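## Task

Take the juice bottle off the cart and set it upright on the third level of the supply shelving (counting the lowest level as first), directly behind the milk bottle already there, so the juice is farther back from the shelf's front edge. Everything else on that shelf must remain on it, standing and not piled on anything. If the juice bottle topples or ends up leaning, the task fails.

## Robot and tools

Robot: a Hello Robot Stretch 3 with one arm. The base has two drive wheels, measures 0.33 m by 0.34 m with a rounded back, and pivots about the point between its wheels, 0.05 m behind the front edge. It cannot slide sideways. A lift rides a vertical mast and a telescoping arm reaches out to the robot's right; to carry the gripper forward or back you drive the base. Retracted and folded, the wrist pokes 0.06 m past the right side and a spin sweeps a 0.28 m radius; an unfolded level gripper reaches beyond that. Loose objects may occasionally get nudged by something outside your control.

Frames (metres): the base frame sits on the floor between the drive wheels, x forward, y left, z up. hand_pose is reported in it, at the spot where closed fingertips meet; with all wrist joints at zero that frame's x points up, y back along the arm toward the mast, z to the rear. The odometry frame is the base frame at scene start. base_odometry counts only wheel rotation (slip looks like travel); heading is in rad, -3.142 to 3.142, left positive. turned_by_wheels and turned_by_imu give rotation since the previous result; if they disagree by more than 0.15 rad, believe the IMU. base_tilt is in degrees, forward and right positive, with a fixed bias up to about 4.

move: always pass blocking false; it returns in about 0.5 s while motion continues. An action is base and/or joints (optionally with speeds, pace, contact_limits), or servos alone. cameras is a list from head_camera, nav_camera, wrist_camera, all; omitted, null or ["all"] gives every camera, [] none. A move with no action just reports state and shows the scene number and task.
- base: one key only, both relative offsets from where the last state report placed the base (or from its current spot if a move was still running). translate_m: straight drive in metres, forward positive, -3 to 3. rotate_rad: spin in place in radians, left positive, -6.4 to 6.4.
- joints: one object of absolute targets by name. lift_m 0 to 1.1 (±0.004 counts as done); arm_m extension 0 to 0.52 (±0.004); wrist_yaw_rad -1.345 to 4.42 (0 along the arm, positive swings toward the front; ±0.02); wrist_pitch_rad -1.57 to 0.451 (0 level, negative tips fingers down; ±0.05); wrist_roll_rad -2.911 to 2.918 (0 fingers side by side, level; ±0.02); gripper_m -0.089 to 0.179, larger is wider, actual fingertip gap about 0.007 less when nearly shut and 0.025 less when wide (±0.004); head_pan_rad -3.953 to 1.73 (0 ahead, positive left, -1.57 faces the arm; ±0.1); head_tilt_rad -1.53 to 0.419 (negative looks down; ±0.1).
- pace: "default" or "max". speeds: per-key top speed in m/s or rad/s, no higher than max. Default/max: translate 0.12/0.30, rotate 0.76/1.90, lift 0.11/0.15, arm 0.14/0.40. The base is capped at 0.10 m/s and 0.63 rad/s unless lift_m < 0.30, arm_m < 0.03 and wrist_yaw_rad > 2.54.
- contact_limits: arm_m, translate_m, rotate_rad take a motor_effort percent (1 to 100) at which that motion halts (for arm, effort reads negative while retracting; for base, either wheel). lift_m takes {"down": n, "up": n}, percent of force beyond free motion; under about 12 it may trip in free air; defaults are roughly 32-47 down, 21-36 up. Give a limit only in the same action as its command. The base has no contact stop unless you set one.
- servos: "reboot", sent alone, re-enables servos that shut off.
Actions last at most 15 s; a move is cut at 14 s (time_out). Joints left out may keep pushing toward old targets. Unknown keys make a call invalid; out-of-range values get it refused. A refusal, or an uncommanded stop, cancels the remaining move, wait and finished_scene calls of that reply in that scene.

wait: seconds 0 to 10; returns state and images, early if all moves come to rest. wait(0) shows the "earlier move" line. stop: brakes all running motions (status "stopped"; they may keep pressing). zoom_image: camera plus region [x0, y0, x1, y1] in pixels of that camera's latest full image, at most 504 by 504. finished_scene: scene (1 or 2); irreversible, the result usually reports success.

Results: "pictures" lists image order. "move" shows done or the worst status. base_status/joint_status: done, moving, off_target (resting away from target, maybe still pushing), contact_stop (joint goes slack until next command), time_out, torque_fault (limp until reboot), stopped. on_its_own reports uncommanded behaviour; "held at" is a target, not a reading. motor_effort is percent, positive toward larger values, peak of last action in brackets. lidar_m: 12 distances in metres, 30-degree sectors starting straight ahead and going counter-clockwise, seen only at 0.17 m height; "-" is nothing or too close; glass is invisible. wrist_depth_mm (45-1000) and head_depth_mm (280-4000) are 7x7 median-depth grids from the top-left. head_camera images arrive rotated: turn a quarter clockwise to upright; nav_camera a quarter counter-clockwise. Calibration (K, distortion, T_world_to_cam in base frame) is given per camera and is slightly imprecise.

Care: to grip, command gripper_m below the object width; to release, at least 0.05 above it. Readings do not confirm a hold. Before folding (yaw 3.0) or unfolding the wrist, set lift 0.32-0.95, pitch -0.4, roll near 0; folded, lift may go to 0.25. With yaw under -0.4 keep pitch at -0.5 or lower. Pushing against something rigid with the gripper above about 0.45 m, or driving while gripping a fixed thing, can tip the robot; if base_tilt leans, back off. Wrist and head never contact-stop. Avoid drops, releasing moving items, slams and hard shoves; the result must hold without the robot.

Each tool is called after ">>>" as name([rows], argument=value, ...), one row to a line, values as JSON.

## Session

>>> move(joints={"head_pan_rad":-0.7,"head_tilt_rad":-0.3}, blocking=false)

>>> wait(seconds=2)

>>> move(joints={"head_pan_rad":-1.9}, blocking=false, cameras=[])

>>> wait(seconds=2)

>>> move(joints={"head_pan_rad":-3.3}, blocking=false, cameras=[])

>>> wait(seconds=2)

>>> move(joints={"head_pan_rad":1.2}, blocking=false, cameras=[])

>>> wait(seconds=4)

Scene clock: 0.50 s.
move: moving
base_odometry: x=+0.000 y=+0.000 heading=+0.000
turned_by_wheels: +0.000
turned_by_imu: +0.000
base_tilt: forward=+1.3 right=-0.1
lidar_m: 2.08 2.07 1.42 1.41 1.63 1.96 1.95 2.18 1.61 1.60 2.06 2.00
head_depth_mm: 2655 2707 2804 2886 2822 2090 1613 / 2666 2811 2921 3115 3040 2107 1615 / 2536 2667 2780 2940 2960 2101 1622 / 2430 2514 2637 2733 2841 2107 1626 / 2309 2411 2547 2630 2723 2126 1611 / 2238 2312 2397 2516 2594 2138 1633 / 2149 2223 2288 2340 2245 2052 1628
base_status: not commanded
joint_positions: lift_m=+0.417 arm_m=+0.000 wrist_yaw_rad=+3.065 wrist_pitch_rad=-0.625 wrist_roll_rad=+0.000 gripper_m=+0.037 head_pan_rad=-0.653 head_tilt_rad=-0.303
joint_status: head_pan_rad moving; head_tilt_rad moving
measured_speeds: translate_m=+0.000 rotate_rad=+0.000 lift_m=+0.000 arm_m=+0.000 wrist_yaw_rad=+0.000 wrist_pitch_rad=+0.000 wrist_roll_rad=+0.000 head_pan_rad=-1.151 head_tilt_rad=-0.024
motor_effort: left_wheel=+0.5(0.9) right_wheel=-0.4(0.5) lift_m=+24.6(25.0) arm_m=-3.2(3.2) wrist_yaw_rad=-0.4(1.1) wrist_pitch_rad=+2.2(3.0) wrist_roll_rad=-0.3(0.3) gripper_m=-0.2(0.9) head_pan_rad=-3.3(6.2) head_tilt_rad=-2.4(4.4)
hand_pose: x=-0.0065 y=+0.0482 z=+0.3865 quat_wxyz=(+0.243, +0.680, +0.192, +0.664) (m; base frame)
wrist_depth_mm: - - 162 - - - - / 958 961 179 977 970 982 975 / 816 817 208 831 831 832 814 / 702 701 247 708 713 709 709 / 621 626 593 601 592 624 625 / 556 557 129 384 129 563 564 / 501 352 349 355 501 510 508
pictures: head_camera (sideways), nav_camera (sideways), wrist_camera
camera_calibration:
head_camera: T_world_to_cam=[[-0.187444, 0.161877, -0.968845, 1.27728], [0.613408, 0.789655, 0.0132599, -0.0190919], [0.767199, -0.591812, -0.247313, 0.275305], [0, 0, 0, 1]] pos_world=[0.0399163, -0.028757, 1.30583]
nav_camera: T_world_to_cam=[[0.231035, -0.11854, 0.965697, -1.21566], [-0.566033, -0.823668, 0.0343131, 0.00778741], [0.791346, -0.554545, -0.257393, 0.291299], [0, 0, 0, 1]] pos_world=[0.0547495, 0.0238484, 1.24867]
wrist_camera: T_world_to_cam=[[0.999856, -0.0164194, -0.00431548, 0.0128365], [-0.015065, -0.740904, -0.671442, 0.325379], [0.00782732, 0.67141, -0.741045, 0.423054], [0, 0, 0, 1]] pos_world=[-0.0112442, -0.0427573, 0.532031]

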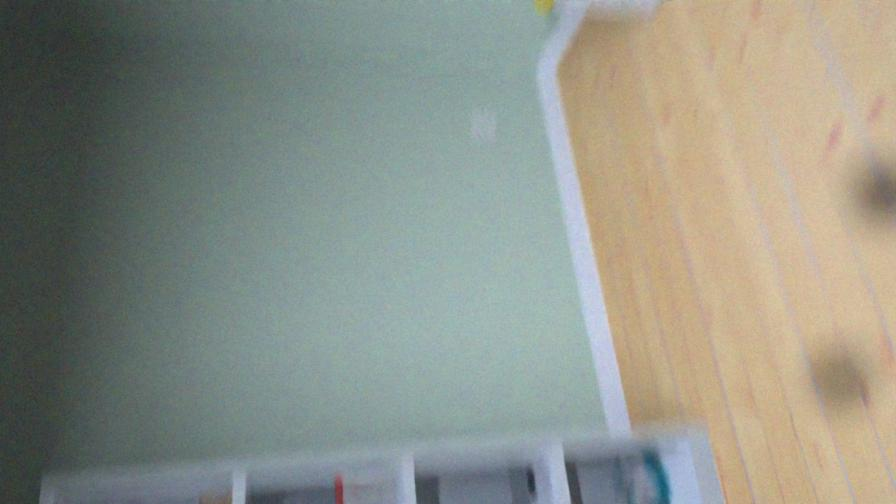

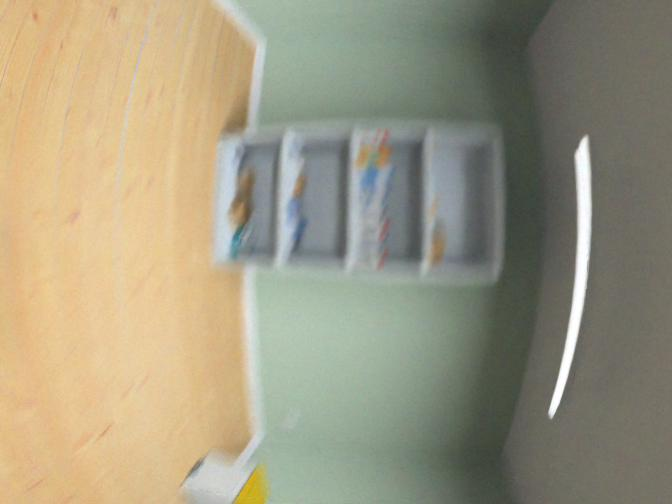

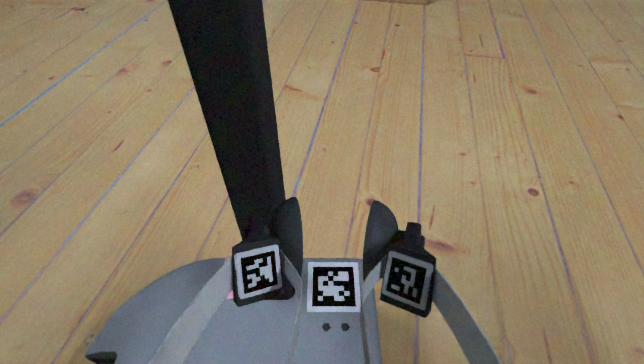

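Scene clock: 0.97 s.
earlier move: done
base_odometry: x=+0.000 y=+0.000 heading=+0.000
turned_by_wheels: +0.000
turned_by_imu: +0.000
base_tilt: forward=+1.4 right=-0.1
lidar_m: 2.08 2.08 1.42 1.41 1.63 1.96 1.96 2.19 1.61 1.60 2.06 1.99
head_depth_mm: 2363 2466 2560 2610 2225 2093 1616 / 2710 2801 2892 3037 2835 2103 1612 / 2684 2837 2988 3127 3055 2102 1620 / 2563 2623 2765 2911 2972 2119 1630 / 2407 2523 2620 2724 2806 2122 1622 / 2300 2364 2453 2559 2656 2110 1629 / 2178 2250 2338 2456 2505 2136 1641
base_status: not commanded
joint_positions: lift_m=+0.417 arm_m=+0.000 wrist_yaw_rad=+3.065 wrist_pitch_rad=-0.625 wrist_roll_rad=+0.000 gripper_m=+0.037 head_pan_rad=-0.718 head_tilt_rad=-0.303
joint_status: all done
measured_speeds: all 0
motor_effort: left_wheel=+0.4(0.9) right_wheel=-0.2(0.6) lift_m=+23.9(25.0) arm_m=-2.3(3.2) wrist_yaw_rad=-1.2(1.2) wrist_pitch_rad=+2.3(3.0) wrist_roll_rad=-0.3(0.4) gripper_m=-0.4(0.9) head_pan_rad=-0.5(6.2) head_tilt_rad=-2.8(4.4)
hand_pose: x=-0.0065 y=+0.0482 z=+0.3865 quat_wxyz=(+0.243, +0.680, +0.192, +0.664) (m; base frame)
wrist_depth_mm: - - 162 - - - - / 975 966 179 964 947 974 971 / 808 809 207 821 815 825 832 / 705 696 247 707 709 708 713 / 626 617 592 591 606 623 626 / 555 561 129 383 128 553 560 / 506 351 347 353 497 506 508
wait: 0.47 of 2 s (the move ended)
pictures: head_camera (sideways), nav_camera (sideways), wrist_camera
camera_calibration:
head_camera: T_world_to_cam=[[-0.176562, 0.173813, -0.968821, 1.27719], [0.663643, 0.747932, 0.0132389, -0.0194467], [0.726914, -0.640614, -0.247407, 0.275678], [0, 0, 0, 1]] pos_world=[0.0380142, -0.0308436, 1.30583]
nav_camera: T_world_to_cam=[[0.222893, -0.133431, 0.965668, -1.21556], [-0.618559, -0.784989, 0.0343088, 0.00811983], [0.753461, -0.60497, -0.257503, 0.291718], [0, 0, 0, 1]] pos_world=[0.0561649, 0.0206613, 1.24867]
wrist_camera: T_world_to_cam=[[0.999856, -0.0164194, -0.00431548, 0.0128365], [-0.015065, -0.740904, -0.671442, 0.325379], [0.00782732, 0.67141, -0.741045, 0.423054], [0, 0, 0, 1]] pos_world=[-0.0112442, -0.0427573, 0.532031]

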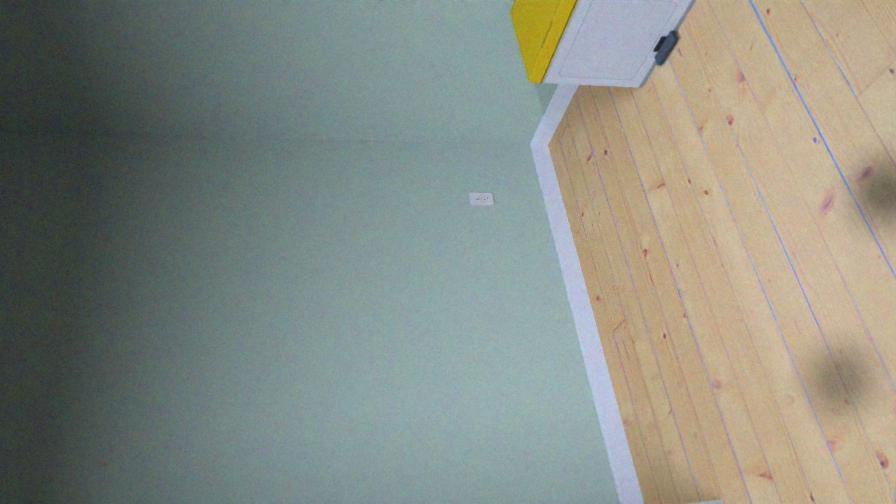

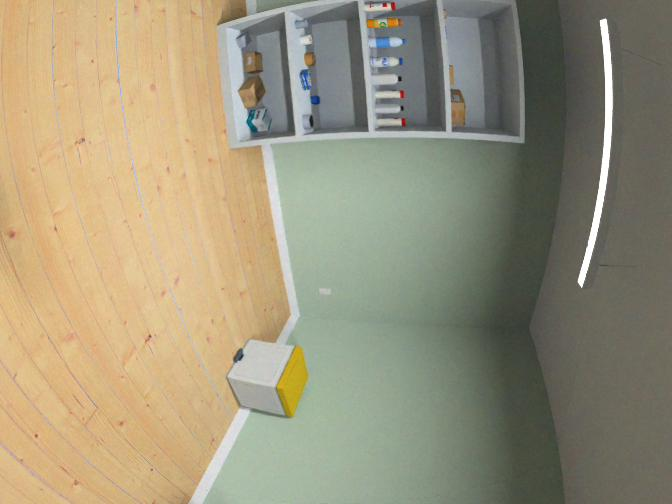

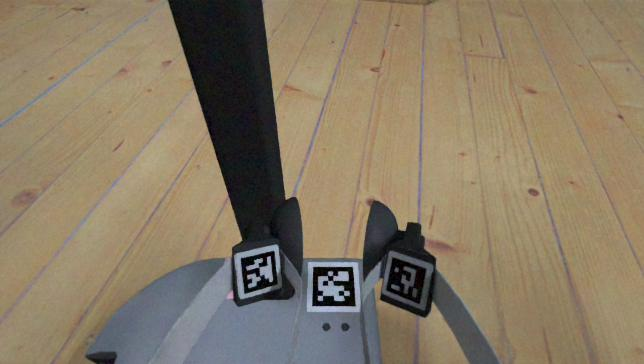

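Scene clock: 1.47 s.
move: moving
base_odometry: x=+0.000 y=+0.000 heading=+0.000
turned_by_wheels: +0.000
turned_by_imu: +0.000
base_tilt: forward=+1.3 right=-0.2
lidar_m: 2.08 2.07 1.42 1.42 1.63 1.96 1.95 2.19 1.61 1.60 2.06 1.99
head_depth_mm: 1722 1790 1883 1943 2019 1930 1603 / 1781 1857 1949 2040 2139 2077 1621 / 1849 1922 2025 2097 2220 2094 1622 / 1897 1987 2083 2203 2298 2115 1618 / 1983 2073 2173 2293 2424 2112 1624 / 2064 2176 2275 2390 2338 2116 1627 / 2132 2258 2377 2515 2179 2145 1636
base_status: not commanded
joint_positions: lift_m=+0.417 arm_m=+0.000 wrist_yaw_rad=+3.065 wrist_pitch_rad=-0.625 wrist_roll_rad=+0.000 gripper_m=+0.037 head_pan_rad=-1.554 head_tilt_rad=-0.303
joint_status: head_pan_rad moving
measured_speeds: translate_m=+0.000 rotate_rad=+0.000 lift_m=+0.000 arm_m=+0.000 wrist_yaw_rad=+0.000 wrist_pitch_rad=+0.000 wrist_roll_rad=+0.000 head_pan_rad=-2.638 head_tilt_rad=+0.000
motor_effort: left_wheel=+0.4(0.7) right_wheel=-0.4(0.8) lift_m=+23.4(24.0) arm_m=-2.5(3.2) wrist_yaw_rad=-0.6(1.0) wrist_pitch_rad=+2.0(3.1) wrist_roll_rad=-0.2(0.3) gripper_m=-0.2(0.7) head_pan_rad=-1.5(7.1) head_tilt_rad=-1.7(2.9)
hand_pose: x=-0.0065 y=+0.0482 z=+0.3865 quat_wxyz=(+0.243, +0.680, +0.192, +0.664) (m; base frame)
wrist_depth_mm: - - 162 - - - - / 965 968 180 964 961 987 971 / 800 815 208 831 818 826 816 / 703 700 246 716 707 707 716 / 614 618 597 592 599 623 634 / 562 554 129 383 129 554 561 / 503 352 347 357 495 502 507
pictures: none
No camera images: "cameras" was empty.

Scene clock: 2.10 s.
earlier move: done
base_odometry: x=+0.000 y=+0.000 heading=+0.000
turned_by_wheels: +0.000
turned_by_imu: +0.000
base_tilt: forward=+1.4 right=-0.2
lidar_m: 2.08 2.07 1.42 1.41 1.63 1.96 1.96 2.19 1.61 1.60 2.07 1.99
head_depth_mm: 1890 1990 2091 2191 2313 2078 1606 / 1887 1953 2070 2156 2267 2093 1607 / 1860 1935 2042 2140 2245 2108 1617 / 1815 1911 1995 2074 1766 1929 1618 / 1789 1888 1957 2027 1885 1961 1631 / 1763 1833 1916 2008 2082 2091 1640 / 1739 1820 1889 1976 2060 2113 1640
base_status: not commanded
joint_positions: lift_m=+0.417 arm_m=+0.000 wrist_yaw_rad=+3.065 wrist_pitch_rad=-0.625 wrist_roll_rad=+0.000 gripper_m=+0.037 head_pan_rad=-1.937 head_tilt_rad=-0.303
joint_status: all done
measured_speeds: all 0
motor_effort: left_wheel=+0.8(0.9) right_wheel=-0.6(0.8) lift_m=+22.9(24.0) arm_m=-3.3(3.5) wrist_yaw_rad=-0.7(1.0) wrist_pitch_rad=+2.8(3.1) wrist_roll_rad=-0.1(0.4) gripper_m=+0.6(1.7) head_pan_rad=+3.1(7.1) head_tilt_rad=-0.3(2.9)
hand_pose: x=-0.0065 y=+0.0482 z=+0.3865 quat_wxyz=(+0.243, +0.680, +0.192, +0.664) (m; base frame)
wrist_depth_mm: - - 162 - - - - / 951 965 179 965 971 973 986 / 814 824 208 828 821 839 815 / 702 702 247 710 712 702 707 / 622 621 596 598 599 626 630 / 557 557 129 384 129 557 560 / 503 353 347 354 495 502 507
wait: 0.63 of 2 s (the move ended)
pictures: head_camera (sideways), nav_camera (sideways), wrist_camera
camera_calibration:
head_camera: T_world_to_cam=[[0.102241, 0.22568, -0.968822, 1.27548], [0.930964, -0.36487, 0.0132519, -0.0211067], [-0.350504, -0.903293, -0.247405, 0.282268], [0, 0, 0, 1]] pos_world=[-0.0118208, -0.0405807, 1.30583]
nav_camera: T_world_to_cam=[[-0.048352, -0.25523, 0.965671, -1.21391], [-0.950187, 0.309788, 0.0343013, 0.0101485], [-0.307908, -0.915909, -0.257495, 0.298191], [0, 0, 0, 1]] pos_world=[0.0427633, -0.0398546, 1.24867]
wrist_camera: T_world_to_cam=[[0.999856, -0.0164194, -0.00431548, 0.0128365], [-0.015065, -0.740904, -0.671442, 0.325379], [0.00782732, 0.67141, -0.741045, 0.423054], [0, 0, 0, 1]] pos_world=[-0.0112442, -0.0427573, 0.532031]

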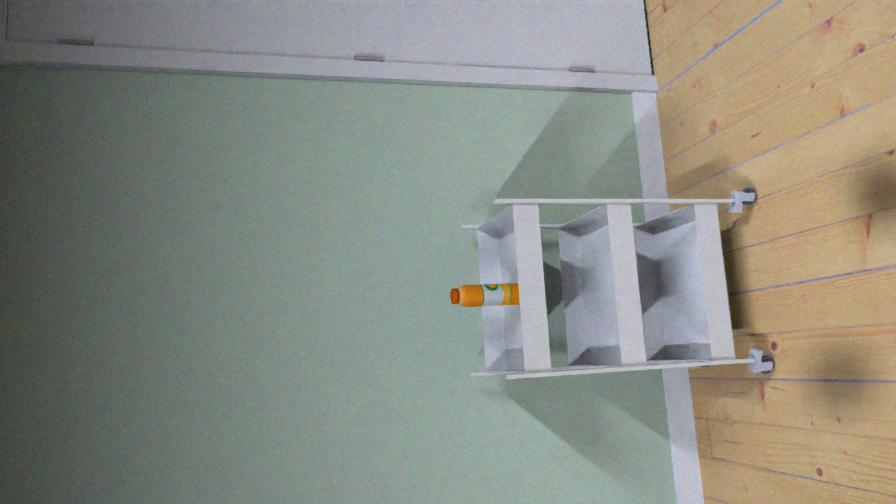

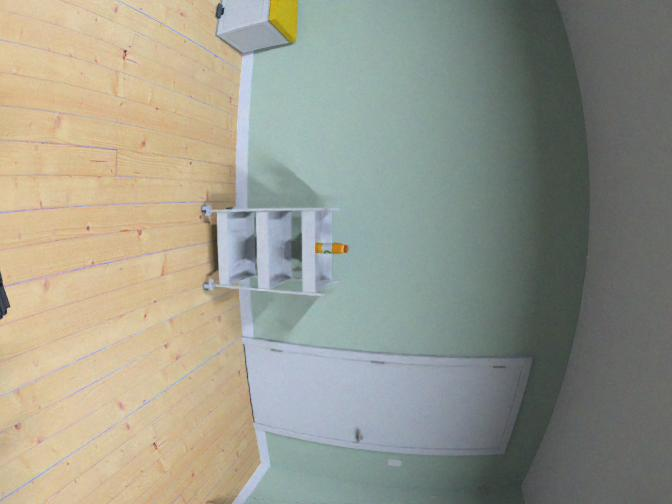

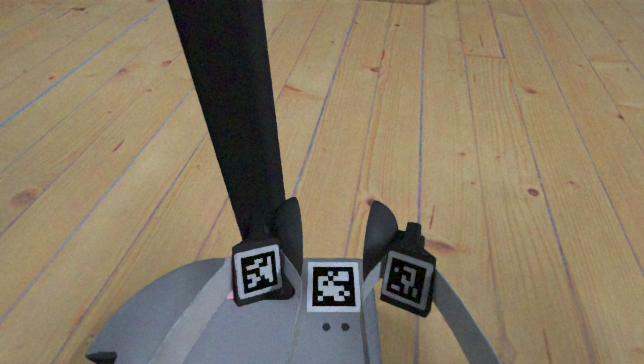

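Scene clock: 2.60 s.
move: moving
base_odometry: x=+0.000 y=+0.000 heading=+0.000
turned_by_wheels: +0.000
turned_by_imu: +0.000
base_tilt: forward=+1.4 right=-0.1
lidar_m: 2.08 2.07 1.42 1.41 1.64 1.96 1.96 2.19 1.61 1.60 2.06 1.99
head_depth_mm: 2131 2189 2249 2011 2117 2080 1609 / 2257 2358 2403 2202 2283 2102 1620 / 2442 2538 2642 2785 2813 2099 1624 / 2618 2751 2893 3058 2976 2101 1623 / 2560 2659 2754 2867 2877 2110 1626 / 2299 2350 2431 2498 2576 2115 1630 / 2084 2140 2230 2274 2369 2130 1630
base_status: not commanded
joint_positions: lift_m=+0.417 arm_m=+0.000 wrist_yaw_rad=+3.065 wrist_pitch_rad=-0.625 wrist_roll_rad=+0.000 gripper_m=+0.037 head_pan_rad=-2.781 head_tilt_rad=-0.303
joint_status: head_pan_rad moving
measured_speeds: translate_m=+0.000 rotate_rad=+0.000 lift_m=+0.000 arm_m=+0.000 wrist_yaw_rad=+0.000 wrist_pitch_rad=+0.000 wrist_roll_rad=+0.000 head_pan_rad=-3.046 head_tilt_rad=+0.000
motor_effort: left_wheel=+0.7(1.0) right_wheel=-0.2(0.8) lift_m=+22.7(23.1) arm_m=-3.8(4.2) wrist_yaw_rad=-0.4(1.0) wrist_pitch_rad=+2.7(3.2) wrist_roll_rad=+0.1(0.3) gripper_m=-0.5(1.3) head_pan_rad=-0.8(7.8) head_tilt_rad=+1.1(1.1)
hand_pose: x=-0.0065 y=+0.0482 z=+0.3865 quat_wxyz=(+0.243, +0.680, +0.192, +0.664) (m; base frame)
wrist_depth_mm: - - 162 - - - - / 957 971 179 961 968 982 979 / 807 815 207 809 813 815 817 / 705 700 248 714 713 710 715 / 619 619 597 597 599 617 630 / 557 556 129 382 129 560 562 / 501 353 345 355 496 506 508
pictures: none
No camera images: "cameras" was empty.

Scene clock: 3.30 s.
earlier move: done
base_odometry: x=+0.000 y=+0.000 heading=+0.000
turned_by_wheels: +0.000
turned_by_imu: +0.000
base_tilt: forward=+1.3 right=-0.2
lidar_m: 2.08 2.07 1.42 1.41 1.63 1.96 1.96 2.19 1.61 1.60 2.06 1.99
head_depth_mm: 2029 2118 2214 2298 2469 2087 1605 / 2029 2106 2211 2336 2434 2101 1613 / 2012 2123 2205 2302 2428 2104 1621 / 1996 2119 2167 1969 2094 2086 1623 / 1998 2113 2176 1977 2093 2102 1627 / 1989 2108 2194 1970 2088 2112 1631 / 2014 2119 2157 1980 2077 2122 1635
base_status: not commanded
joint_positions: lift_m=+0.417 arm_m=+0.000 wrist_yaw_rad=+3.065 wrist_pitch_rad=-0.625 wrist_roll_rad=+0.000 gripper_m=+0.037 head_pan_rad=-3.343 head_tilt_rad=-0.303
joint_status: all done
measured_speeds: translate_m=+0.000 rotate_rad=+0.000 lift_m=+0.000 arm_m=+0.000 wrist_yaw_rad=+0.000 wrist_pitch_rad=+0.000 wrist_roll_rad=+0.000 head_pan_rad=+0.024 head_tilt_rad=+0.000
motor_effort: left_wheel=+0.8(1.0) right_wheel=-0.2(0.8) lift_m=+21.8(23.1) arm_m=-4.4(4.5) wrist_yaw_rad=-0.9(1.1) wrist_pitch_rad=+2.1(3.2) wrist_roll_rad=+0.1(0.3) gripper_m=+0.0(1.3) head_pan_rad=+3.5(7.8) head_tilt_rad=+1.8(2.0)
hand_pose: x=-0.0065 y=+0.0482 z=+0.3865 quat_wxyz=(+0.243, +0.680, +0.192, +0.664) (m; base frame)
wrist_depth_mm: - - 162 - - - - / 959 953 179 965 971 979 979 / 817 818 206 814 821 835 821 / 703 699 247 706 709 715 714 / 626 618 594 602 598 624 628 / 551 554 130 384 129 560 561 / 501 353 345 352 494 504 508
wait: 0.70 of 2 s (the move ended)
pictures: head_camera (sideways), nav_camera (sideways), wrist_camera
camera_calibration:
head_camera: T_world_to_cam=[[0.239379, -0.063832, -0.968826, 1.27465], [-0.207189, -0.978211, 0.0132578, -0.0141116], [-0.948562, 0.197556, -0.247389, 0.285889], [0, 0, 0, 1]] pos_world=[-0.0368652, 0.0110804, 1.30583]
nav_camera: T_world_to_cam=[[-0.259704, 0.00581562, 0.965671, -1.21261], [0.149743, 0.988129, 0.0343204, 0.00342539], [-0.954008, 0.153515, -0.257492, 0.30217], [0, 0, 0, 1]] pos_world=[-0.0271596, -0.0427204, 1.24867]
wrist_camera: T_world_to_cam=[[0.999856, -0.0164194, -0.00431548, 0.0128365], [-0.015065, -0.740904, -0.671442, 0.325379], [0.00782732, 0.67141, -0.741045, 0.423054], [0, 0, 0, 1]] pos_world=[-0.0112442, -0.0427573, 0.532031]

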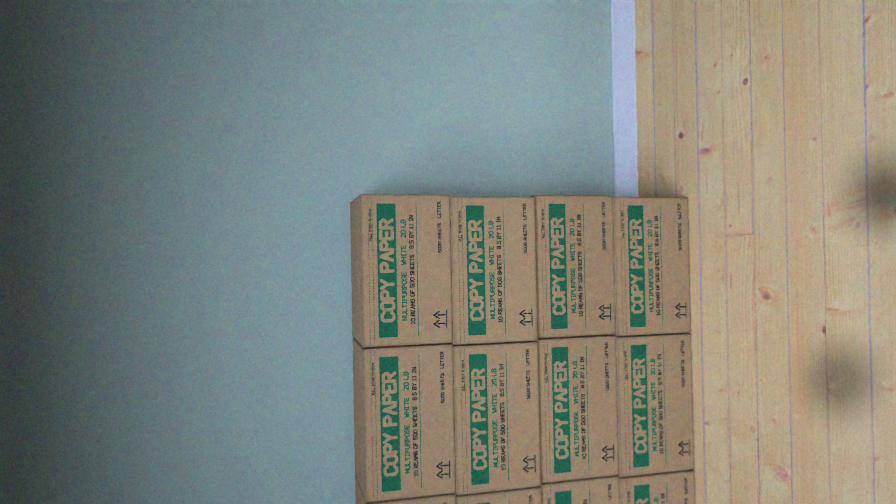

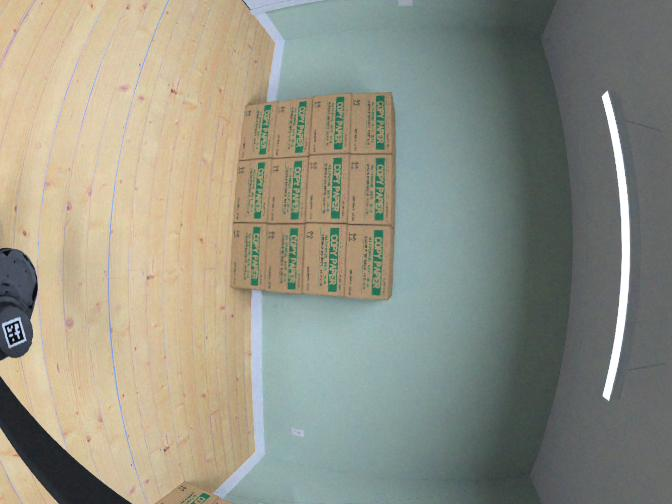

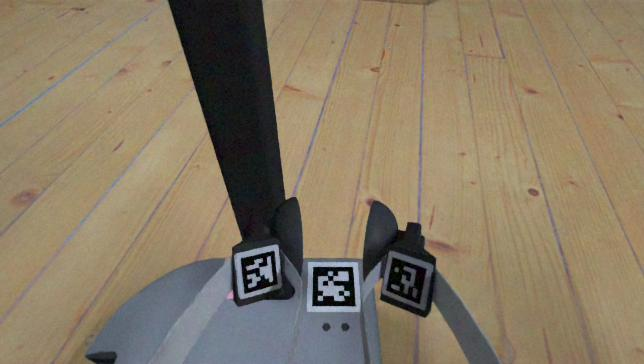

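Scene clock: 3.80 s.
move: moving
base_odometry: x=+0.000 y=+0.000 heading=+0.000
turned_by_wheels: +0.000
turned_by_imu: +0.000
base_tilt: forward=+1.4 right=-0.3
lidar_m: 2.08 2.07 1.42 1.41 1.63 1.97 1.95 2.19 1.61 1.60 2.06 1.99
head_depth_mm: 2173 2262 2286 2071 2155 2071 1598 / 2358 2448 2544 2658 2529 2106 1602 / 2548 2636 2772 2894 2927 2115 1615 / 2652 2727 2873 3002 2993 2123 1619 / 2385 2444 2584 2677 2681 2106 1625 / 2175 2273 2308 2379 2501 2114 1632 / 1984 2059 2110 2201 2264 2150 1632
base_status: not commanded
joint_positions: lift_m=+0.417 arm_m=+0.000 wrist_yaw_rad=+3.065 wrist_pitch_rad=-0.625 wrist_roll_rad=+0.000 gripper_m=+0.037 head_pan_rad=-2.449 head_tilt_rad=-0.303
joint_status: head_pan_rad moving
measured_speeds: translate_m=+0.000 rotate_rad=+0.000 lift_m=+0.000 arm_m=+0.000 wrist_yaw_rad=+0.000 wrist_pitch_rad=+0.000 wrist_roll_rad=+0.000 head_pan_rad=+3.118 head_tilt_rad=+0.000
motor_effort: left_wheel=+0.8(0.9) right_wheel=-0.2(0.7) lift_m=+21.4(22.0) arm_m=-4.6(4.7) wrist_yaw_rad=-0.7(1.2) wrist_pitch_rad=+2.1(3.2) wrist_roll_rad=-0.3(0.3) gripper_m=-0.5(0.9) head_pan_rad=+4.8(7.0) head_tilt_rad=+2.4(2.4)
hand_pose: x=-0.0065 y=+0.0482 z=+0.3865 quat_wxyz=(+0.243, +0.680, +0.192, +0.664) (m; base frame)
wrist_depth_mm: - - 161 - - - - / 957 964 180 979 951 976 967 / 814 809 207 818 824 813 827 / 711 701 247 717 702 706 715 / 620 619 603 598 601 631 622 / 553 558 129 385 129 558 558 / 501 353 346 356 495 504 505
pictures: none
No camera images: "cameras" was empty.

Scene clock: 6.83 s.
earlier move: done
base_odometry: x=+0.000 y=+0.000 heading=+0.000
turned_by_wheels: +0.000
turned_by_imu: -0.001
base_tilt: forward=+1.3 right=-0.2
lidar_m: 2.08 2.07 1.42 1.42 1.63 1.96 1.96 2.19 1.61 1.60 2.07 2.00
head_depth_mm: 1626 1696 1778 1881 1963 2033 1613 / 1597 1662 1738 1828 1934 2002 1615 / 1560 1634 1717 1794 1889 1959 1634 / 1550 1601 1672 1753 1844 1923 1632 / 1526 1582 1647 1720 1484 1565 1586 / 1478 1552 1618 1688 1449 1520 1566 / 1468 1534 1590 1650 1429 1484 1552
base_status: not commanded
joint_positions: lift_m=+0.417 arm_m=+0.000 wrist_yaw_rad=+3.065 wrist_pitch_rad=-0.625 wrist_roll_rad=+0.000 gripper_m=+0.037 head_pan_rad=+1.209 head_tilt_rad=-0.301
joint_status: all done
measured_speeds: translate_m=+0.000 rotate_rad=+0.000 lift_m=+0.000 arm_m=+0.000 wrist_yaw_rad=+0.000 wrist_pitch_rad=+0.000 wrist_roll_rad=+0.000 head_pan_rad=-0.024 head_tilt_rad=+0.000
motor_effort: left_wheel=+0.8(1.0) right_wheel=-0.2(0.9) lift_m=+18.6(22.0) arm_m=-6.2(7.0) wrist_yaw_rad=-0.8(1.2) wrist_pitch_rad=+2.8(3.2) wrist_roll_rad=-0.3(0.7) gripper_m=+0.2(1.3) head_pan_rad=-3.6(7.9) head_tilt_rad=+5.6(6.3)
hand_pose: x=-0.0065 y=+0.0482 z=+0.3865 quat_wxyz=(+0.243, +0.680, +0.192, +0.664) (m; base frame)
wrist_depth_mm: - - 162 - - - - / 945 973 179 966 962 982 972 / 804 823 207 818 817 828 832 / 704 706 247 708 712 705 714 / 622 620 598 592 598 629 623 / 552 555 130 383 129 569 562 / 502 354 349 355 500 506 504
wait: 3.03 of 4 s (the move ended)
pictures: head_camera (sideways), nav_camera (sideways), wrist_camera
camera_calibration:
head_camera: T_world_to_cam=[[-0.10062, -0.223995, -0.969382, 1.27746], [-0.932304, 0.361433, 0.0132551, -0.00970375], [0.347398, 0.905092, -0.245198, 0.275077], [0, 0, 0, 1]] pos_world=[0.0239296, 0.0406802, 1.30592]
nav_camera: T_world_to_cam=[[0.0466245, 0.253355, 0.966249, -1.21519], [0.951277, -0.306409, 0.0344399, -0.00163395], [0.304793, 0.917564, -0.255297, 0.291545], [0, 0, 0, 1]] pos_world=[-0.0306489, 0.0398629, 1.24866]
wrist_camera: T_world_to_cam=[[0.999856, -0.0164194, -0.00431548, 0.0128365], [-0.015065, -0.740904, -0.671442, 0.325379], [0.00782732, 0.67141, -0.741045, 0.423054], [0, 0, 0, 1]] pos_world=[-0.0112442, -0.0427573, 0.532031]

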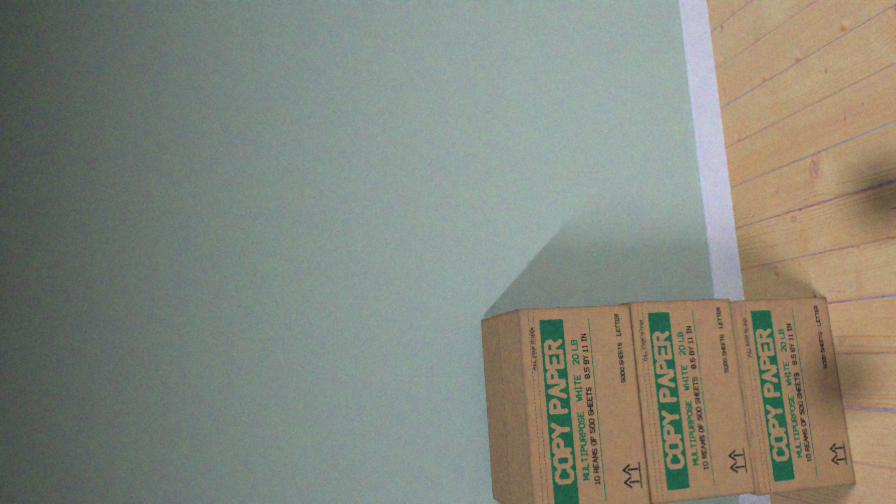

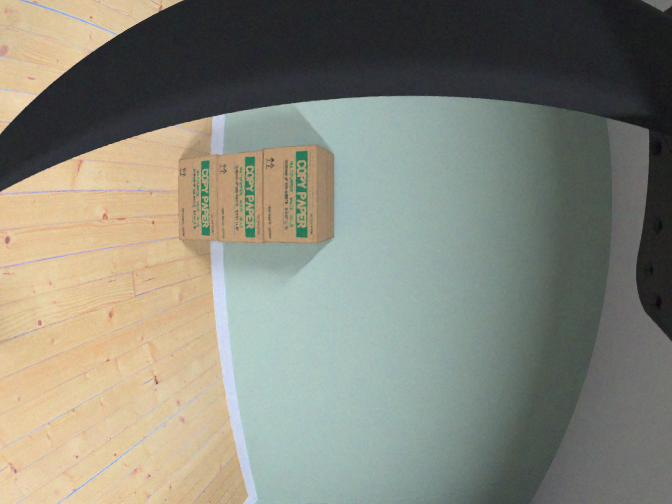

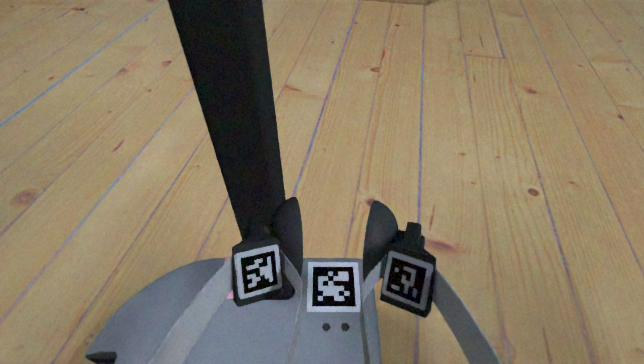

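>>> move(base={"rotate_rad":-1.89}, joints={"lift_m":0.27,"head_pan_rad":-1.6,"head_tilt_rad":-0.5}, pace="max", blocking=false, cameras=[])

>>> wait(seconds=8, cameras=[])

>>> move(base={"translate_m":1.15}, pace="max", blocking=false, cameras=[])

>>> wait(seconds=9, cameras=[])

>>> move(base={"rotate_rad":1.67}, joints={"lift_m":0.8,"wrist_pitch_rad":-0.4}, blocking=false, cameras=[])

>>> wait(seconds=8)

Scene clock: 15.43 s.
move: moving
base_odometry: x=+0.000 y=+0.000 heading=-0.120
turned_by_wheels: -0.120
turned_by_imu: -0.122
base_tilt: forward=+1.3 right=-0.4
lidar_m: 1.99 2.27 1.76 1.41 1.84 2.32 1.95 2.08 1.63 1.60 2.07 2.53
head_depth_mm: 2105 2268 2467 2630 2139 1677 1354 / 2101 2278 2454 2643 2154 1679 1367 / 1768 2166 2343 2590 2158 1658 1377 / 2027 2172 2389 2427 2177 1684 1376 / 2066 2174 2417 2478 2179 1689 1373 / 2081 2191 2392 2461 2201 1682 1382 / 1879 1985 2389 2654 2207 1699 1384
base_status: rotate_rad moving
joint_positions: lift_m=+0.379 arm_m=+0.000 wrist_yaw_rad=+3.065 wrist_pitch_rad=-0.626 wrist_roll_rad=+0.000 gripper_m=+0.037 head_pan_rad=-0.285 head_tilt_rad=-0.494
joint_status: lift_m moving; head_pan_rad moving; head_tilt_rad moving
measured_speeds: translate_m=+0.000 rotate_rad=-0.463 lift_m=-0.146 arm_m=+0.000 wrist_yaw_rad=+0.000 wrist_pitch_rad=+0.000 wrist_roll_rad=+0.000 head_pan_rad=-5.012 head_tilt_rad=+0.000
motor_effort: left_wheel=+10.6(11.3) right_wheel=-10.8(11.1) lift_m=+16.4(20.9) arm_m=-9.2(9.4) wrist_yaw_rad=-0.8(1.1) wrist_pitch_rad=+2.4(3.0) wrist_roll_rad=-0.2(0.5) gripper_m=+0.5(0.7) head_pan_rad=-0.5(6.1) head_tilt_rad=-4.3(8.2)
hand_pose: x=-0.0065 y=+0.0481 z=+0.3484 quat_wxyz=(+0.243, +0.680, +0.192, +0.664) (m; base frame)
wrist_depth_mm: - - 162 - - - - / 910 912 179 904 908 917 917 / 762 773 210 764 773 769 780 / 648 665 247 671 661 665 669 / 579 577 380 384 558 584 593 / 522 364 129 349 129 527 534 / 461 331 318 323 464 477 480
pictures: none
No camera images: "cameras" was empty.

Scene clock: 17.77 s.
earlier move: done
base_odometry: x=+0.000 y=+0.000 heading=-1.890
turned_by_wheels: -1.770
turned_by_imu: -1.791
base_tilt: forward=+1.5 right=-0.2
lidar_m: 1.60 2.06 2.09 1.99 2.24 1.87 1.41 1.43 1.79 1.95 1.98 2.20
head_depth_mm: 2081 2240 2455 2652 2128 1646 1350 / 2055 2223 2403 2593 2132 1656 1357 / 1993 2170 2361 2549 2141 1658 1363 / 1974 2123 2292 2529 2140 1668 1357 / 1937 2057 1952 2103 2166 1673 1357 / 1918 2019 1906 2064 2184 1667 1371 / 1886 1975 1864 2019 2138 1678 1366
base_status: done
joint_positions: lift_m=+0.270 arm_m=+0.000 wrist_yaw_rad=+3.065 wrist_pitch_rad=-0.626 wrist_roll_rad=+0.000 gripper_m=+0.037 head_pan_rad=-1.607 head_tilt_rad=-0.500
joint_status: all done
measured_speeds: all 0
motor_effort: left_wheel=+6.4(14.3) right_wheel=-3.8(11.7) lift_m=+18.2(24.5) arm_m=-16.1(16.1) wrist_yaw_rad=-0.7(1.2) wrist_pitch_rad=+2.6(4.0) wrist_roll_rad=+0.1(0.5) gripper_m=-0.4(1.1) head_pan_rad=+4.3(7.5) head_tilt_rad=-4.2(8.2)
hand_pose: x=-0.0065 y=+0.0480 z=+0.2390 quat_wxyz=(+0.244, +0.680, +0.192, +0.664) (m; base frame)
wrist_depth_mm: 852 819 162 875 866 857 873 / 694 695 179 703 704 708 700 / 596 587 210 595 598 597 601 / 509 512 248 300 517 512 518 / 266 265 266 259 432 450 451 / 238 237 129 233 129 406 405 / 215 214 215 200 220 367 369
wait: 2.33 of 8 s (the move ended)
pictures: none
No camera images: "cameras" was empty.

Scene clock: 18.27 s.
move: moving
base_odometry: x=-0.012 y=-0.036 heading=-1.890
turned_by_wheels: +0.000
turned_by_imu: +0.000
base_tilt: forward=+0.8 right=-0.2
lidar_m: 1.56 2.02 2.04 1.99 2.24 1.90 1.45 1.47 1.83 1.95 1.97 2.16
head_depth_mm: 2073 2254 2428 2633 2133 1647 1350 / 2051 2207 2395 2599 2133 1657 1357 / 2006 2163 2325 2582 2159 1656 1356 / 1974 2119 2300 2511 2152 1665 1364 / 1932 2053 1930 2121 2155 1689 1370 / 1899 1999 1899 2059 2153 1679 1370 / 1876 1966 1868 2020 2128 1672 1371
base_status: translate_m moving
joint_positions: lift_m=+0.270 arm_m=+0.000 wrist_yaw_rad=+3.065 wrist_pitch_rad=-0.626 wrist_roll_rad=+0.000 gripper_m=+0.037 head_pan_rad=-1.603 head_tilt_rad=-0.500
joint_status: not commanded
measured_speeds: translate_m=+0.146 rotate_rad=+0.000 lift_m=+0.000 arm_m=+0.000 wrist_yaw_rad=+0.000 wrist_pitch_rad=+0.000 wrist_roll_rad=+0.000 head_pan_rad=+0.000 head_tilt_rad=+0.000
motor_effort: left_wheel=+10.9(11.1) right_wheel=+10.1(10.6) lift_m=+18.5(18.7) arm_m=-18.0(18.0) wrist_yaw_rad=-0.7(1.1) wrist_pitch_rad=+2.4(3.3) wrist_roll_rad=+0.0(0.6) gripper_m=-0.1(1.6) head_pan_rad=+5.0(5.1) head_tilt_rad=-3.6(4.5)
hand_pose: x=-0.0065 y=+0.0480 z=+0.2390 quat_wxyz=(+0.244, +0.680, +0.192, +0.664) (m; base frame)
wrist_depth_mm: 851 825 162 870 864 872 871 / 699 703 180 697 706 699 708 / 586 582 209 593 595 595 598 / 514 512 249 303 513 516 515 / 265 266 266 260 432 458 457 / 237 237 129 233 129 404 409 / 215 215 214 200 221 368 368
pictures: none
No camera images: "cameras" was empty.

Scene clock: 22.97 s.
earlier move: done
base_odometry: x=-0.360 y=-1.092 heading=-1.890
turned_by_wheels: +0.000
turned_by_imu: +0.000
base_tilt: forward=+1.4 right=-0.2
lidar_m: 0.45 0.46 1.13 1.47 2.58 2.80 2.56 2.65 1.95 1.81 1.41 0.49
head_depth_mm: 1935 2034 1938 2123 2114 1664 1357 / 1924 2004 1896 2071 2135 1654 1357 / 1888 1975 1867 2018 2138 1664 1360 / 1846 1949 1821 1997 2088 1641 1359 / 1826 1904 1793 1959 2071 1664 1362 / 1780 1921 2082 2264 2167 1682 1363 / 1769 1896 2047 2216 2170 1673 1370
base_status: done
joint_positions: lift_m=+0.270 arm_m=+0.000 wrist_yaw_rad=+3.065 wrist_pitch_rad=-0.626 wrist_roll_rad=+0.000 gripper_m=+0.037 head_pan_rad=-1.600 head_tilt_rad=-0.500
joint_status: not commanded
measured_speeds: all 0
motor_effort: left_wheel=+3.5(13.9) right_wheel=-2.2(10.6) lift_m=+22.8(22.9) arm_m=-23.9(25.0) wrist_yaw_rad=-0.7(1.2) wrist_pitch_rad=+2.6(3.5) wrist_roll_rad=-0.2(0.6) gripper_m=+0.3(1.9) head_pan_rad=+4.2(5.7) head_tilt_rad=-4.1(4.9)
hand_pose: x=-0.0065 y=+0.0480 z=+0.2390 quat_wxyz=(+0.244, +0.680, +0.192, +0.664) (m; base frame)
wrist_depth_mm: 845 821 162 857 881 874 857 / 703 701 179 697 703 705 711 / 591 590 210 599 591 595 599 / 512 510 248 301 514 515 519 / 265 266 264 259 432 452 457 / 237 237 129 232 129 406 408 / 213 214 215 201 221 366 370
wait: 4.70 of 9 s (the move ended)
pictures: none
No camera images: "cameras" was empty.

Scene clock: 23.47 s.
move: moving
base_odometry: x=-0.360 y=-1.092 heading=-1.794
turned_by_wheels: +0.095
turned_by_imu: +0.096
base_tilt: forward=+1.5 right=-0.1
lidar_m: 0.46 0.47 1.23 1.74 2.70 3.01 2.56 2.65 1.90 1.81 1.26 0.47
head_depth_mm: 1888 1954 1852 2032 2132 1647 1355 / 1854 1960 1837 2008 2111 1651 1356 / 1843 1961 1824 1989 2110 1670 1363 / 1834 1918 1814 1970 2086 1664 1372 / 1811 1945 2084 2279 2127 1670 1366 / 1795 1931 2096 2297 2148 1669 1364 / 1796 1928 2090 2266 2178 1674 1380
base_status: rotate_rad moving
joint_positions: lift_m=+0.295 arm_m=+0.000 wrist_yaw_rad=+3.065 wrist_pitch_rad=-0.429 wrist_roll_rad=+0.000 gripper_m=+0.037 head_pan_rad=-1.600 head_tilt_rad=-0.500
joint_status: lift_m moving; wrist_pitch_rad moving
measured_speeds: translate_m=+0.000 rotate_rad=+0.370 lift_m=+0.097 arm_m=+0.000 wrist_yaw_rad=+0.000 wrist_pitch_rad=+0.096 wrist_roll_rad=+0.000 head_pan_rad=+0.000 head_tilt_rad=+0.000
motor_effort: left_wheel=-11.1(11.4) right_wheel=+11.0(11.5) lift_m=+33.8(36.2) arm_m=-22.8(24.6) wrist_yaw_rad=-0.7(1.1) wrist_pitch_rad=+4.8(5.3) wrist_roll_rad=+0.0(0.3) gripper_m=-0.4(1.3) head_pan_rad=+4.6(5.0) head_tilt_rad=-4.1(4.3)
hand_pose: x=-0.0043 y=+0.0774 z=+0.3055 quat_wxyz=(+0.177, +0.696, +0.124, +0.685) (m; base frame)
wrist_depth_mm: - - 151 - - - - / - - 163 - - - - / 861 855 179 873 882 896 903 / 686 687 201 702 707 719 716 / 577 578 210 553 556 597 599 / 493 498 129 306 129 510 513 / 274 275 269 275 421 445 445
pictures: none
No camera images: "cameras" was empty.

Scene clock: 28.63 s.
earlier move: done
base_odometry: x=-0.360 y=-1.092 heading=-0.220
turned_by_wheels: +1.574
turned_by_imu: +1.594
base_tilt: forward=+1.4 right=-0.2
lidar_m: 1.81 2.31 2.99 2.56 2.64 1.89 1.81 1.25 0.47 0.46 0.47 1.25
head_depth_mm: 747 804 871 956 1052 821 699 / 741 802 867 950 1005 814 700 / 738 795 863 942 996 815 703 / 734 791 855 936 985 745 705 / 731 788 849 930 983 819 706 / 725 782 848 922 990 811 705 / 722 781 842 920 1008 1110 1191
base_status: done
joint_positions: lift_m=+0.800 arm_m=+0.000 wrist_yaw_rad=+3.065 wrist_pitch_rad=-0.421 wrist_roll_rad=+0.000 gripper_m=+0.037 head_pan_rad=-1.600 head_tilt_rad=-0.500
joint_status: all done
measured_speeds: all 0
motor_effort: left_wheel=-6.9(12.1) right_wheel=+7.9(12.0) lift_m=+34.0(39.4) arm_m=-23.0(25.1) wrist_yaw_rad=-0.7(1.5) wrist_pitch_rad=+4.8(5.4) wrist_roll_rad=-0.1(0.4) gripper_m=-0.9(2.0) head_pan_rad=+3.7(5.5) head_tilt_rad=-3.8(4.9)
hand_pose: x=-0.0042 y=+0.0784 z=+0.8120 quat_wxyz=(+0.174, +0.696, +0.121, +0.685) (m; base frame)
wrist_depth_mm: - - 150 - - - - / - - 162 - - - - / - - 177 - - - - / - - 199 - - - - / - - 208 - - - - / - - 129 - 129 - - / 947 945 302 943 953 955 974
wait: 5.17 of 8 s (the move ended)
pictures: head_camera (sideways), nav_camera (sideways), wrist_camera
camera_calibration:
head_camera: T_world_to_cam=[[0.0272451, 0.431777, -0.901569, 1.18813], [0.999164, -0.0392669, 0.0113888, -0.0190344], [-0.0304844, -0.901125, -0.432486, 0.521182], [0, 0, 0, 1]] pos_world=[0.00253563, -0.0441043, 1.2968]
nav_camera: T_world_to_cam=[[0.033314, -0.441046, 0.896866, -1.12459], [-0.999348, -0.0272032, 0.0237431, 0.0242555], [0.0139258, -0.897072, -0.441665, 0.535899], [0, 0, 0, 1]] pos_world=[0.0542415, -0.0145981, 1.24472]
wrist_camera: T_world_to_cam=[[0.999831, -0.0165887, 0.00790687, 0.00299714], [-0.00340339, -0.589976, -0.807414, 0.732175], [0.0180588, 0.80725, -0.589933, 0.584753], [0, 0, 0, 1]] pos_world=[-0.0110647, -0.0400263, 0.93611]

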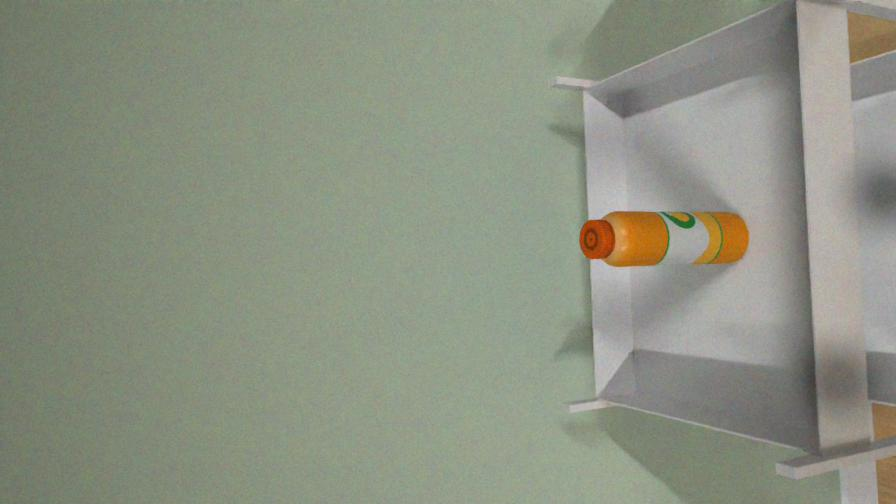

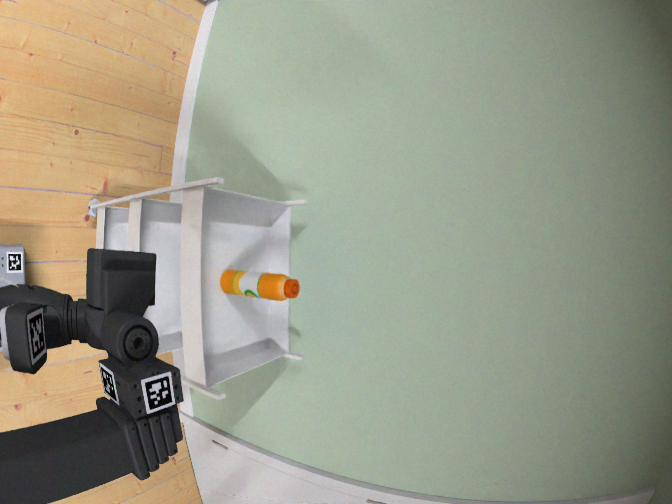

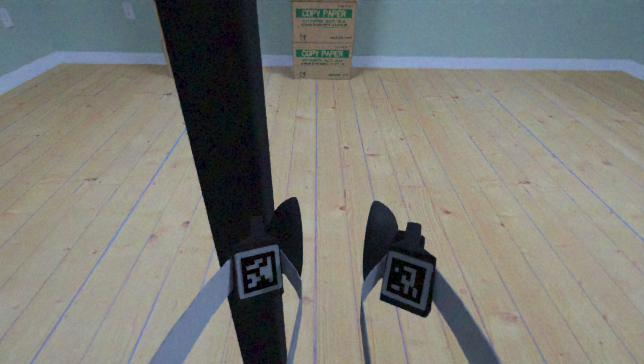

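>>> move(joints={"wrist_yaw_rad":0,"gripper_m":0.14}, base={"translate_m":-0.009}, blocking=false, cameras=[])

>>> wait(seconds=5, cameras=[])

>>> move(joints={"wrist_pitch_rad":0.02,"lift_m":0.663}, blocking=false, cameras=[])

>>> wait(seconds=4)

Scene clock: 31.37 s.
move: moving
base_odometry: x=-0.369 y=-1.090 heading=-0.220
turned_by_wheels: +0.000
turned_by_imu: -0.001
base_tilt: forward=+2.1 right=+0.5
lidar_m: 1.80 2.32 3.01 2.56 2.65 1.88 1.80 1.25 0.47 0.45 0.47 1.25
head_depth_mm: 743 805 875 957 1062 1118 677 / 745 800 868 950 1001 811 700 / 739 798 865 940 993 817 701 / 734 791 860 934 990 740 704 / 731 786 852 927 981 816 705 / 725 781 847 922 985 795 706 / 723 779 841 919 1007 1102 651
base_status: translate_m moving
joint_positions: lift_m=+0.800 arm_m=+0.000 wrist_yaw_rad=+2.737 wrist_pitch_rad=-0.421 wrist_roll_rad=+0.000 gripper_m=+0.073 head_pan_rad=-1.600 head_tilt_rad=-0.500
joint_status: wrist_yaw_rad moving; gripper_m moving
measured_speeds: translate_m=-0.008 rotate_rad=+0.000 lift_m=+0.000 arm_m=+0.000 wrist_yaw_rad=-1.349 wrist_pitch_rad=+0.000 wrist_roll_rad=+0.000 head_pan_rad=+0.000 head_tilt_rad=+0.000
motor_effort: left_wheel=-4.8(9.8) right_wheel=-1.6(5.1) lift_m=+34.3(34.7) arm_m=-23.1(23.6) wrist_yaw_rad=-3.0(5.0) wrist_pitch_rad=+3.9(4.8) wrist_roll_rad=-0.3(0.5) gripper_m=+78.8(78.8) head_pan_rad=+4.3(4.7) head_tilt_rad=-3.6(4.5)
hand_pose: x=+0.0669 y=+0.0610 z=+0.8120 quat_wxyz=(+0.284, +0.707, +0.006, +0.648) (m; base frame)
wrist_depth_mm: 154 - - - - - - / 144 - - - - - - / 153 - - - - - - / 166 - - - - - - / 187 204 154 - 152 - - / - 208 137 - 132 - - / 946 261 967 966 960 946 982
pictures: none
No camera images: "cameras" was empty.

Scene clock: 33.40 s.
earlier move: done
base_odometry: x=-0.369 y=-1.090 heading=-0.220
turned_by_wheels: +0.000
turned_by_imu: -0.001
base_tilt: forward=+1.3 right=-0.3
lidar_m: 1.81 2.33 2.99 2.56 2.65 1.88 1.80 1.25 0.47 0.46 0.47 1.25
head_depth_mm: 744 806 871 956 1053 1122 677 / 742 799 868 948 1002 815 651 / 736 794 860 938 996 815 641 / 734 789 860 938 992 742 636 / 731 784 852 926 977 821 623 / 726 783 849 924 988 795 706 / 723 775 838 918 1011 1104 650
base_status: done
joint_positions: lift_m=+0.800 arm_m=+0.000 wrist_yaw_rad=+0.002 wrist_pitch_rad=-0.421 wrist_roll_rad=+0.000 gripper_m=+0.140 head_pan_rad=-1.600 head_tilt_rad=-0.500
joint_status: all done
measured_speeds: all 0
motor_effort: left_wheel=-5.6(9.8) right_wheel=-2.5(5.1) lift_m=+33.3(34.7) arm_m=-22.4(24.1) wrist_yaw_rad=-2.1(5.0) wrist_pitch_rad=+3.9(4.9) wrist_roll_rad=+0.0(0.5) gripper_m=-0.4(79.9) head_pan_rad=+3.5(5.0) head_tilt_rad=-4.3(4.7)
hand_pose: x=-0.0211 y=-0.3690 z=+0.8120 quat_wxyz=(+0.692, +0.149, -0.691, -0.147) (m; base frame)
wrist_depth_mm: 622 617 599 578 574 566 559 / 682 666 633 346 616 614 605 / 751 731 543 385 564 559 666 / 800 404 455 426 461 447 731 / 949 151 304 382 384 359 285 / - 124 325 316 308 127 287 / 102 937 547 - - 547 921
wait: 2.03 of 5 s (the move ended)
pictures: none
No camera images: "cameras" was empty.

Scene clock: 33.90 s.
move: moving
base_odometry: x=-0.369 y=-1.090 heading=-0.220
turned_by_wheels: +0.000
turned_by_imu: +0.000
base_tilt: forward=+1.4 right=-0.2
lidar_m: 1.81 2.32 2.99 2.56 2.65 1.88 1.81 1.25 0.47 0.45 0.47 1.25
head_depth_mm: 744 807 871 955 1056 1125 677 / 743 798 866 948 1003 815 647 / 737 796 863 943 995 814 641 / 736 792 856 934 988 742 628 / 729 787 851 930 981 818 632 / 727 784 850 927 988 796 704 / 723 776 843 918 1007 1105 650
base_status: not commanded
joint_positions: lift_m=+0.775 arm_m=+0.000 wrist_yaw_rad=+0.002 wrist_pitch_rad=-0.054 wrist_roll_rad=+0.000 gripper_m=+0.140 head_pan_rad=-1.600 head_tilt_rad=-0.500
joint_status: lift_m moving; wrist_pitch_rad moving
measured_speeds: translate_m=+0.000 rotate_rad=+0.000 lift_m=-0.097 arm_m=+0.000 wrist_yaw_rad=+0.000 wrist_pitch_rad=+0.671 wrist_roll_rad=+0.000 head_pan_rad=+0.000 head_tilt_rad=+0.000
motor_effort: left_wheel=-5.5(5.8) right_wheel=-2.7(3.2) lift_m=+17.4(33.4) arm_m=-23.0(23.1) wrist_yaw_rad=-1.4(2.3) wrist_pitch_rad=+4.6(5.3) wrist_roll_rad=-0.3(0.5) gripper_m=+0.4(1.3) head_pan_rad=+4.4(4.4) head_tilt_rad=-3.9(4.4)
hand_pose: x=-0.0210 y=-0.3995 z=+0.8756 quat_wxyz=(+0.707, +0.020, -0.707, -0.019) (m; base frame)
wrist_depth_mm: 605 602 597 585 579 569 559 / 648 627 620 613 599 593 584 / 664 652 646 641 620 619 606 / 697 696 675 363 653 647 637 / 736 149 583 372 575 548 668 / 765 125 478 404 491 127 688 / 102 341 385 392 398 384 249
pictures: none
No camera images: "cameras" was empty.

Scene clock: 35.47 s.
earlier move: done
base_odometry: x=-0.369 y=-1.090 heading=-0.220
turned_by_wheels: +0.000
turned_by_imu: +0.000
base_tilt: forward=+1.3 right=-0.2
lidar_m: 1.81 2.32 2.99 2.56 2.64 1.87 1.80 1.25 0.47 0.46 0.47 1.25
head_depth_mm: 743 804 871 953 1053 1129 676 / 742 798 869 946 1004 812 701 / 736 796 863 943 996 814 702 / 734 788 858 933 990 741 703 / 732 787 853 934 983 814 634 / 726 780 847 918 984 796 707 / 722 778 841 919 1006 1106 651
base_status: not commanded
joint_positions: lift_m=+0.663 arm_m=+0.000 wrist_yaw_rad=+0.002 wrist_pitch_rad=-0.004 wrist_roll_rad=+0.000 gripper_m=+0.140 head_pan_rad=-1.600 head_tilt_rad=-0.500
joint_status: all done
measured_speeds: all 0
motor_effort: left_wheel=-5.3(6.0) right_wheel=-2.4(3.5) lift_m=+17.8(33.4) arm_m=-22.2(23.1) wrist_yaw_rad=-2.1(2.4) wrist_pitch_rad=+5.0(6.2) wrist_roll_rad=-0.1(0.5) gripper_m=-0.8(1.5) head_pan_rad=+3.6(5.0) head_tilt_rad=-3.5(4.6)
hand_pose: x=-0.0210 y=-0.4011 z=+0.7765 quat_wxyz=(+0.707, +0.002, -0.707, -0.001) (m; base frame)
wrist_depth_mm: 618 611 599 594 586 587 572 / 641 631 623 607 603 598 590 / 666 655 642 343 627 618 608 / 676 673 559 349 624 630 626 / 266 151 475 361 506 361 643 / 241 125 237 234 231 127 273 / 102 250 245 241 236 232 223
wait: 1.57 of 4 s (the move ended)
pictures: head_camera (sideways), nav_camera (sideways), wrist_camera
camera_calibration:
head_camera: T_world_to_cam=[[0.0272451, 0.431777, -0.901569, 1.18813], [0.999164, -0.0392669, 0.0113888, -0.0190344], [-0.0304844, -0.901125, -0.432486, 0.521182], [0, 0, 0, 1]] pos_world=[0.00253563, -0.0441043, 1.2968]
nav_camera: T_world_to_cam=[[0.033314, -0.441046, 0.896866, -1.12459], [-0.999348, -0.0272032, 0.0237431, 0.0242555], [0.0139258, -0.897072, -0.441665, 0.535899], [0, 0, 0, 1]] pos_world=[0.0542415, -0.0145981, 1.24472]
wrist_camera: T_world_to_cam=[[-0.998085, -0.0532982, 0.0314008, -0.0627792], [-0.0420107, 0.211405, -0.976495, 0.87248], [0.0454072, -0.975944, -0.213239, -0.0560109], [0, 0, 0, 1]] pos_world=[-0.0234621, -0.242456, 0.842001]

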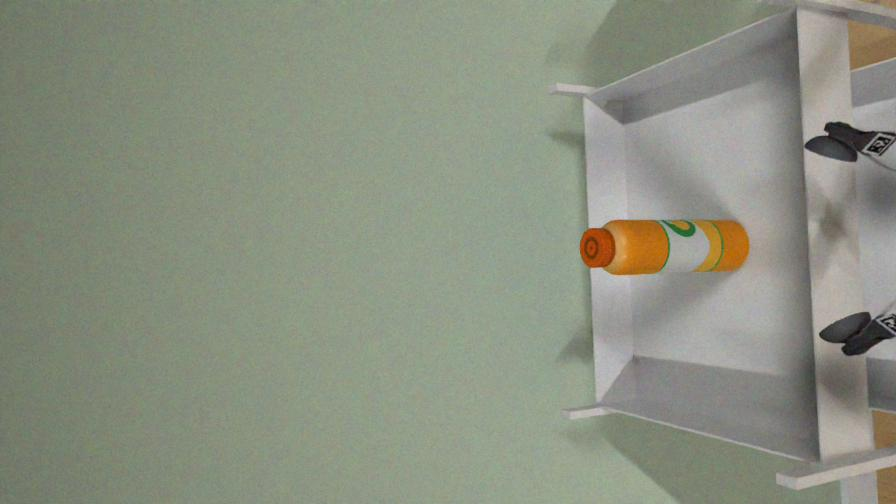

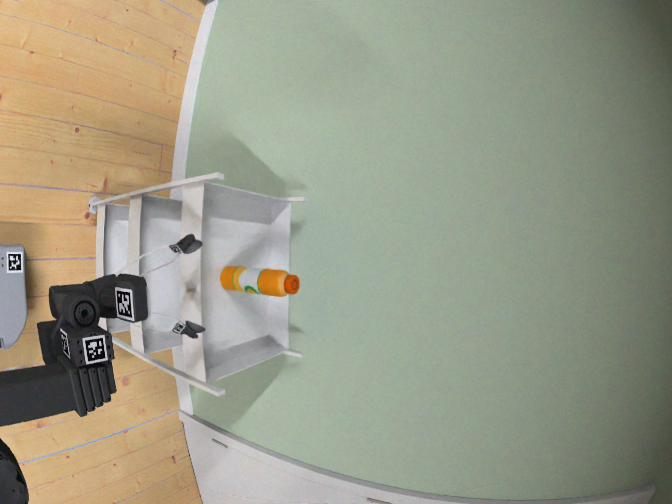

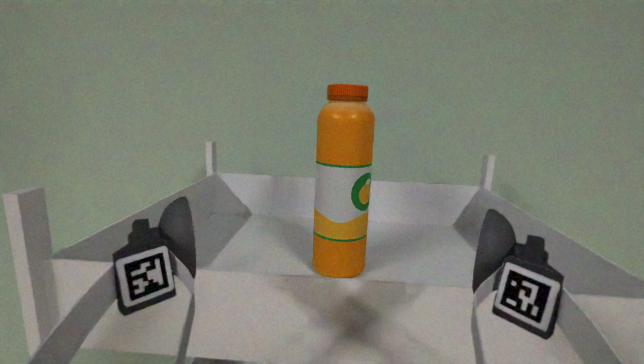

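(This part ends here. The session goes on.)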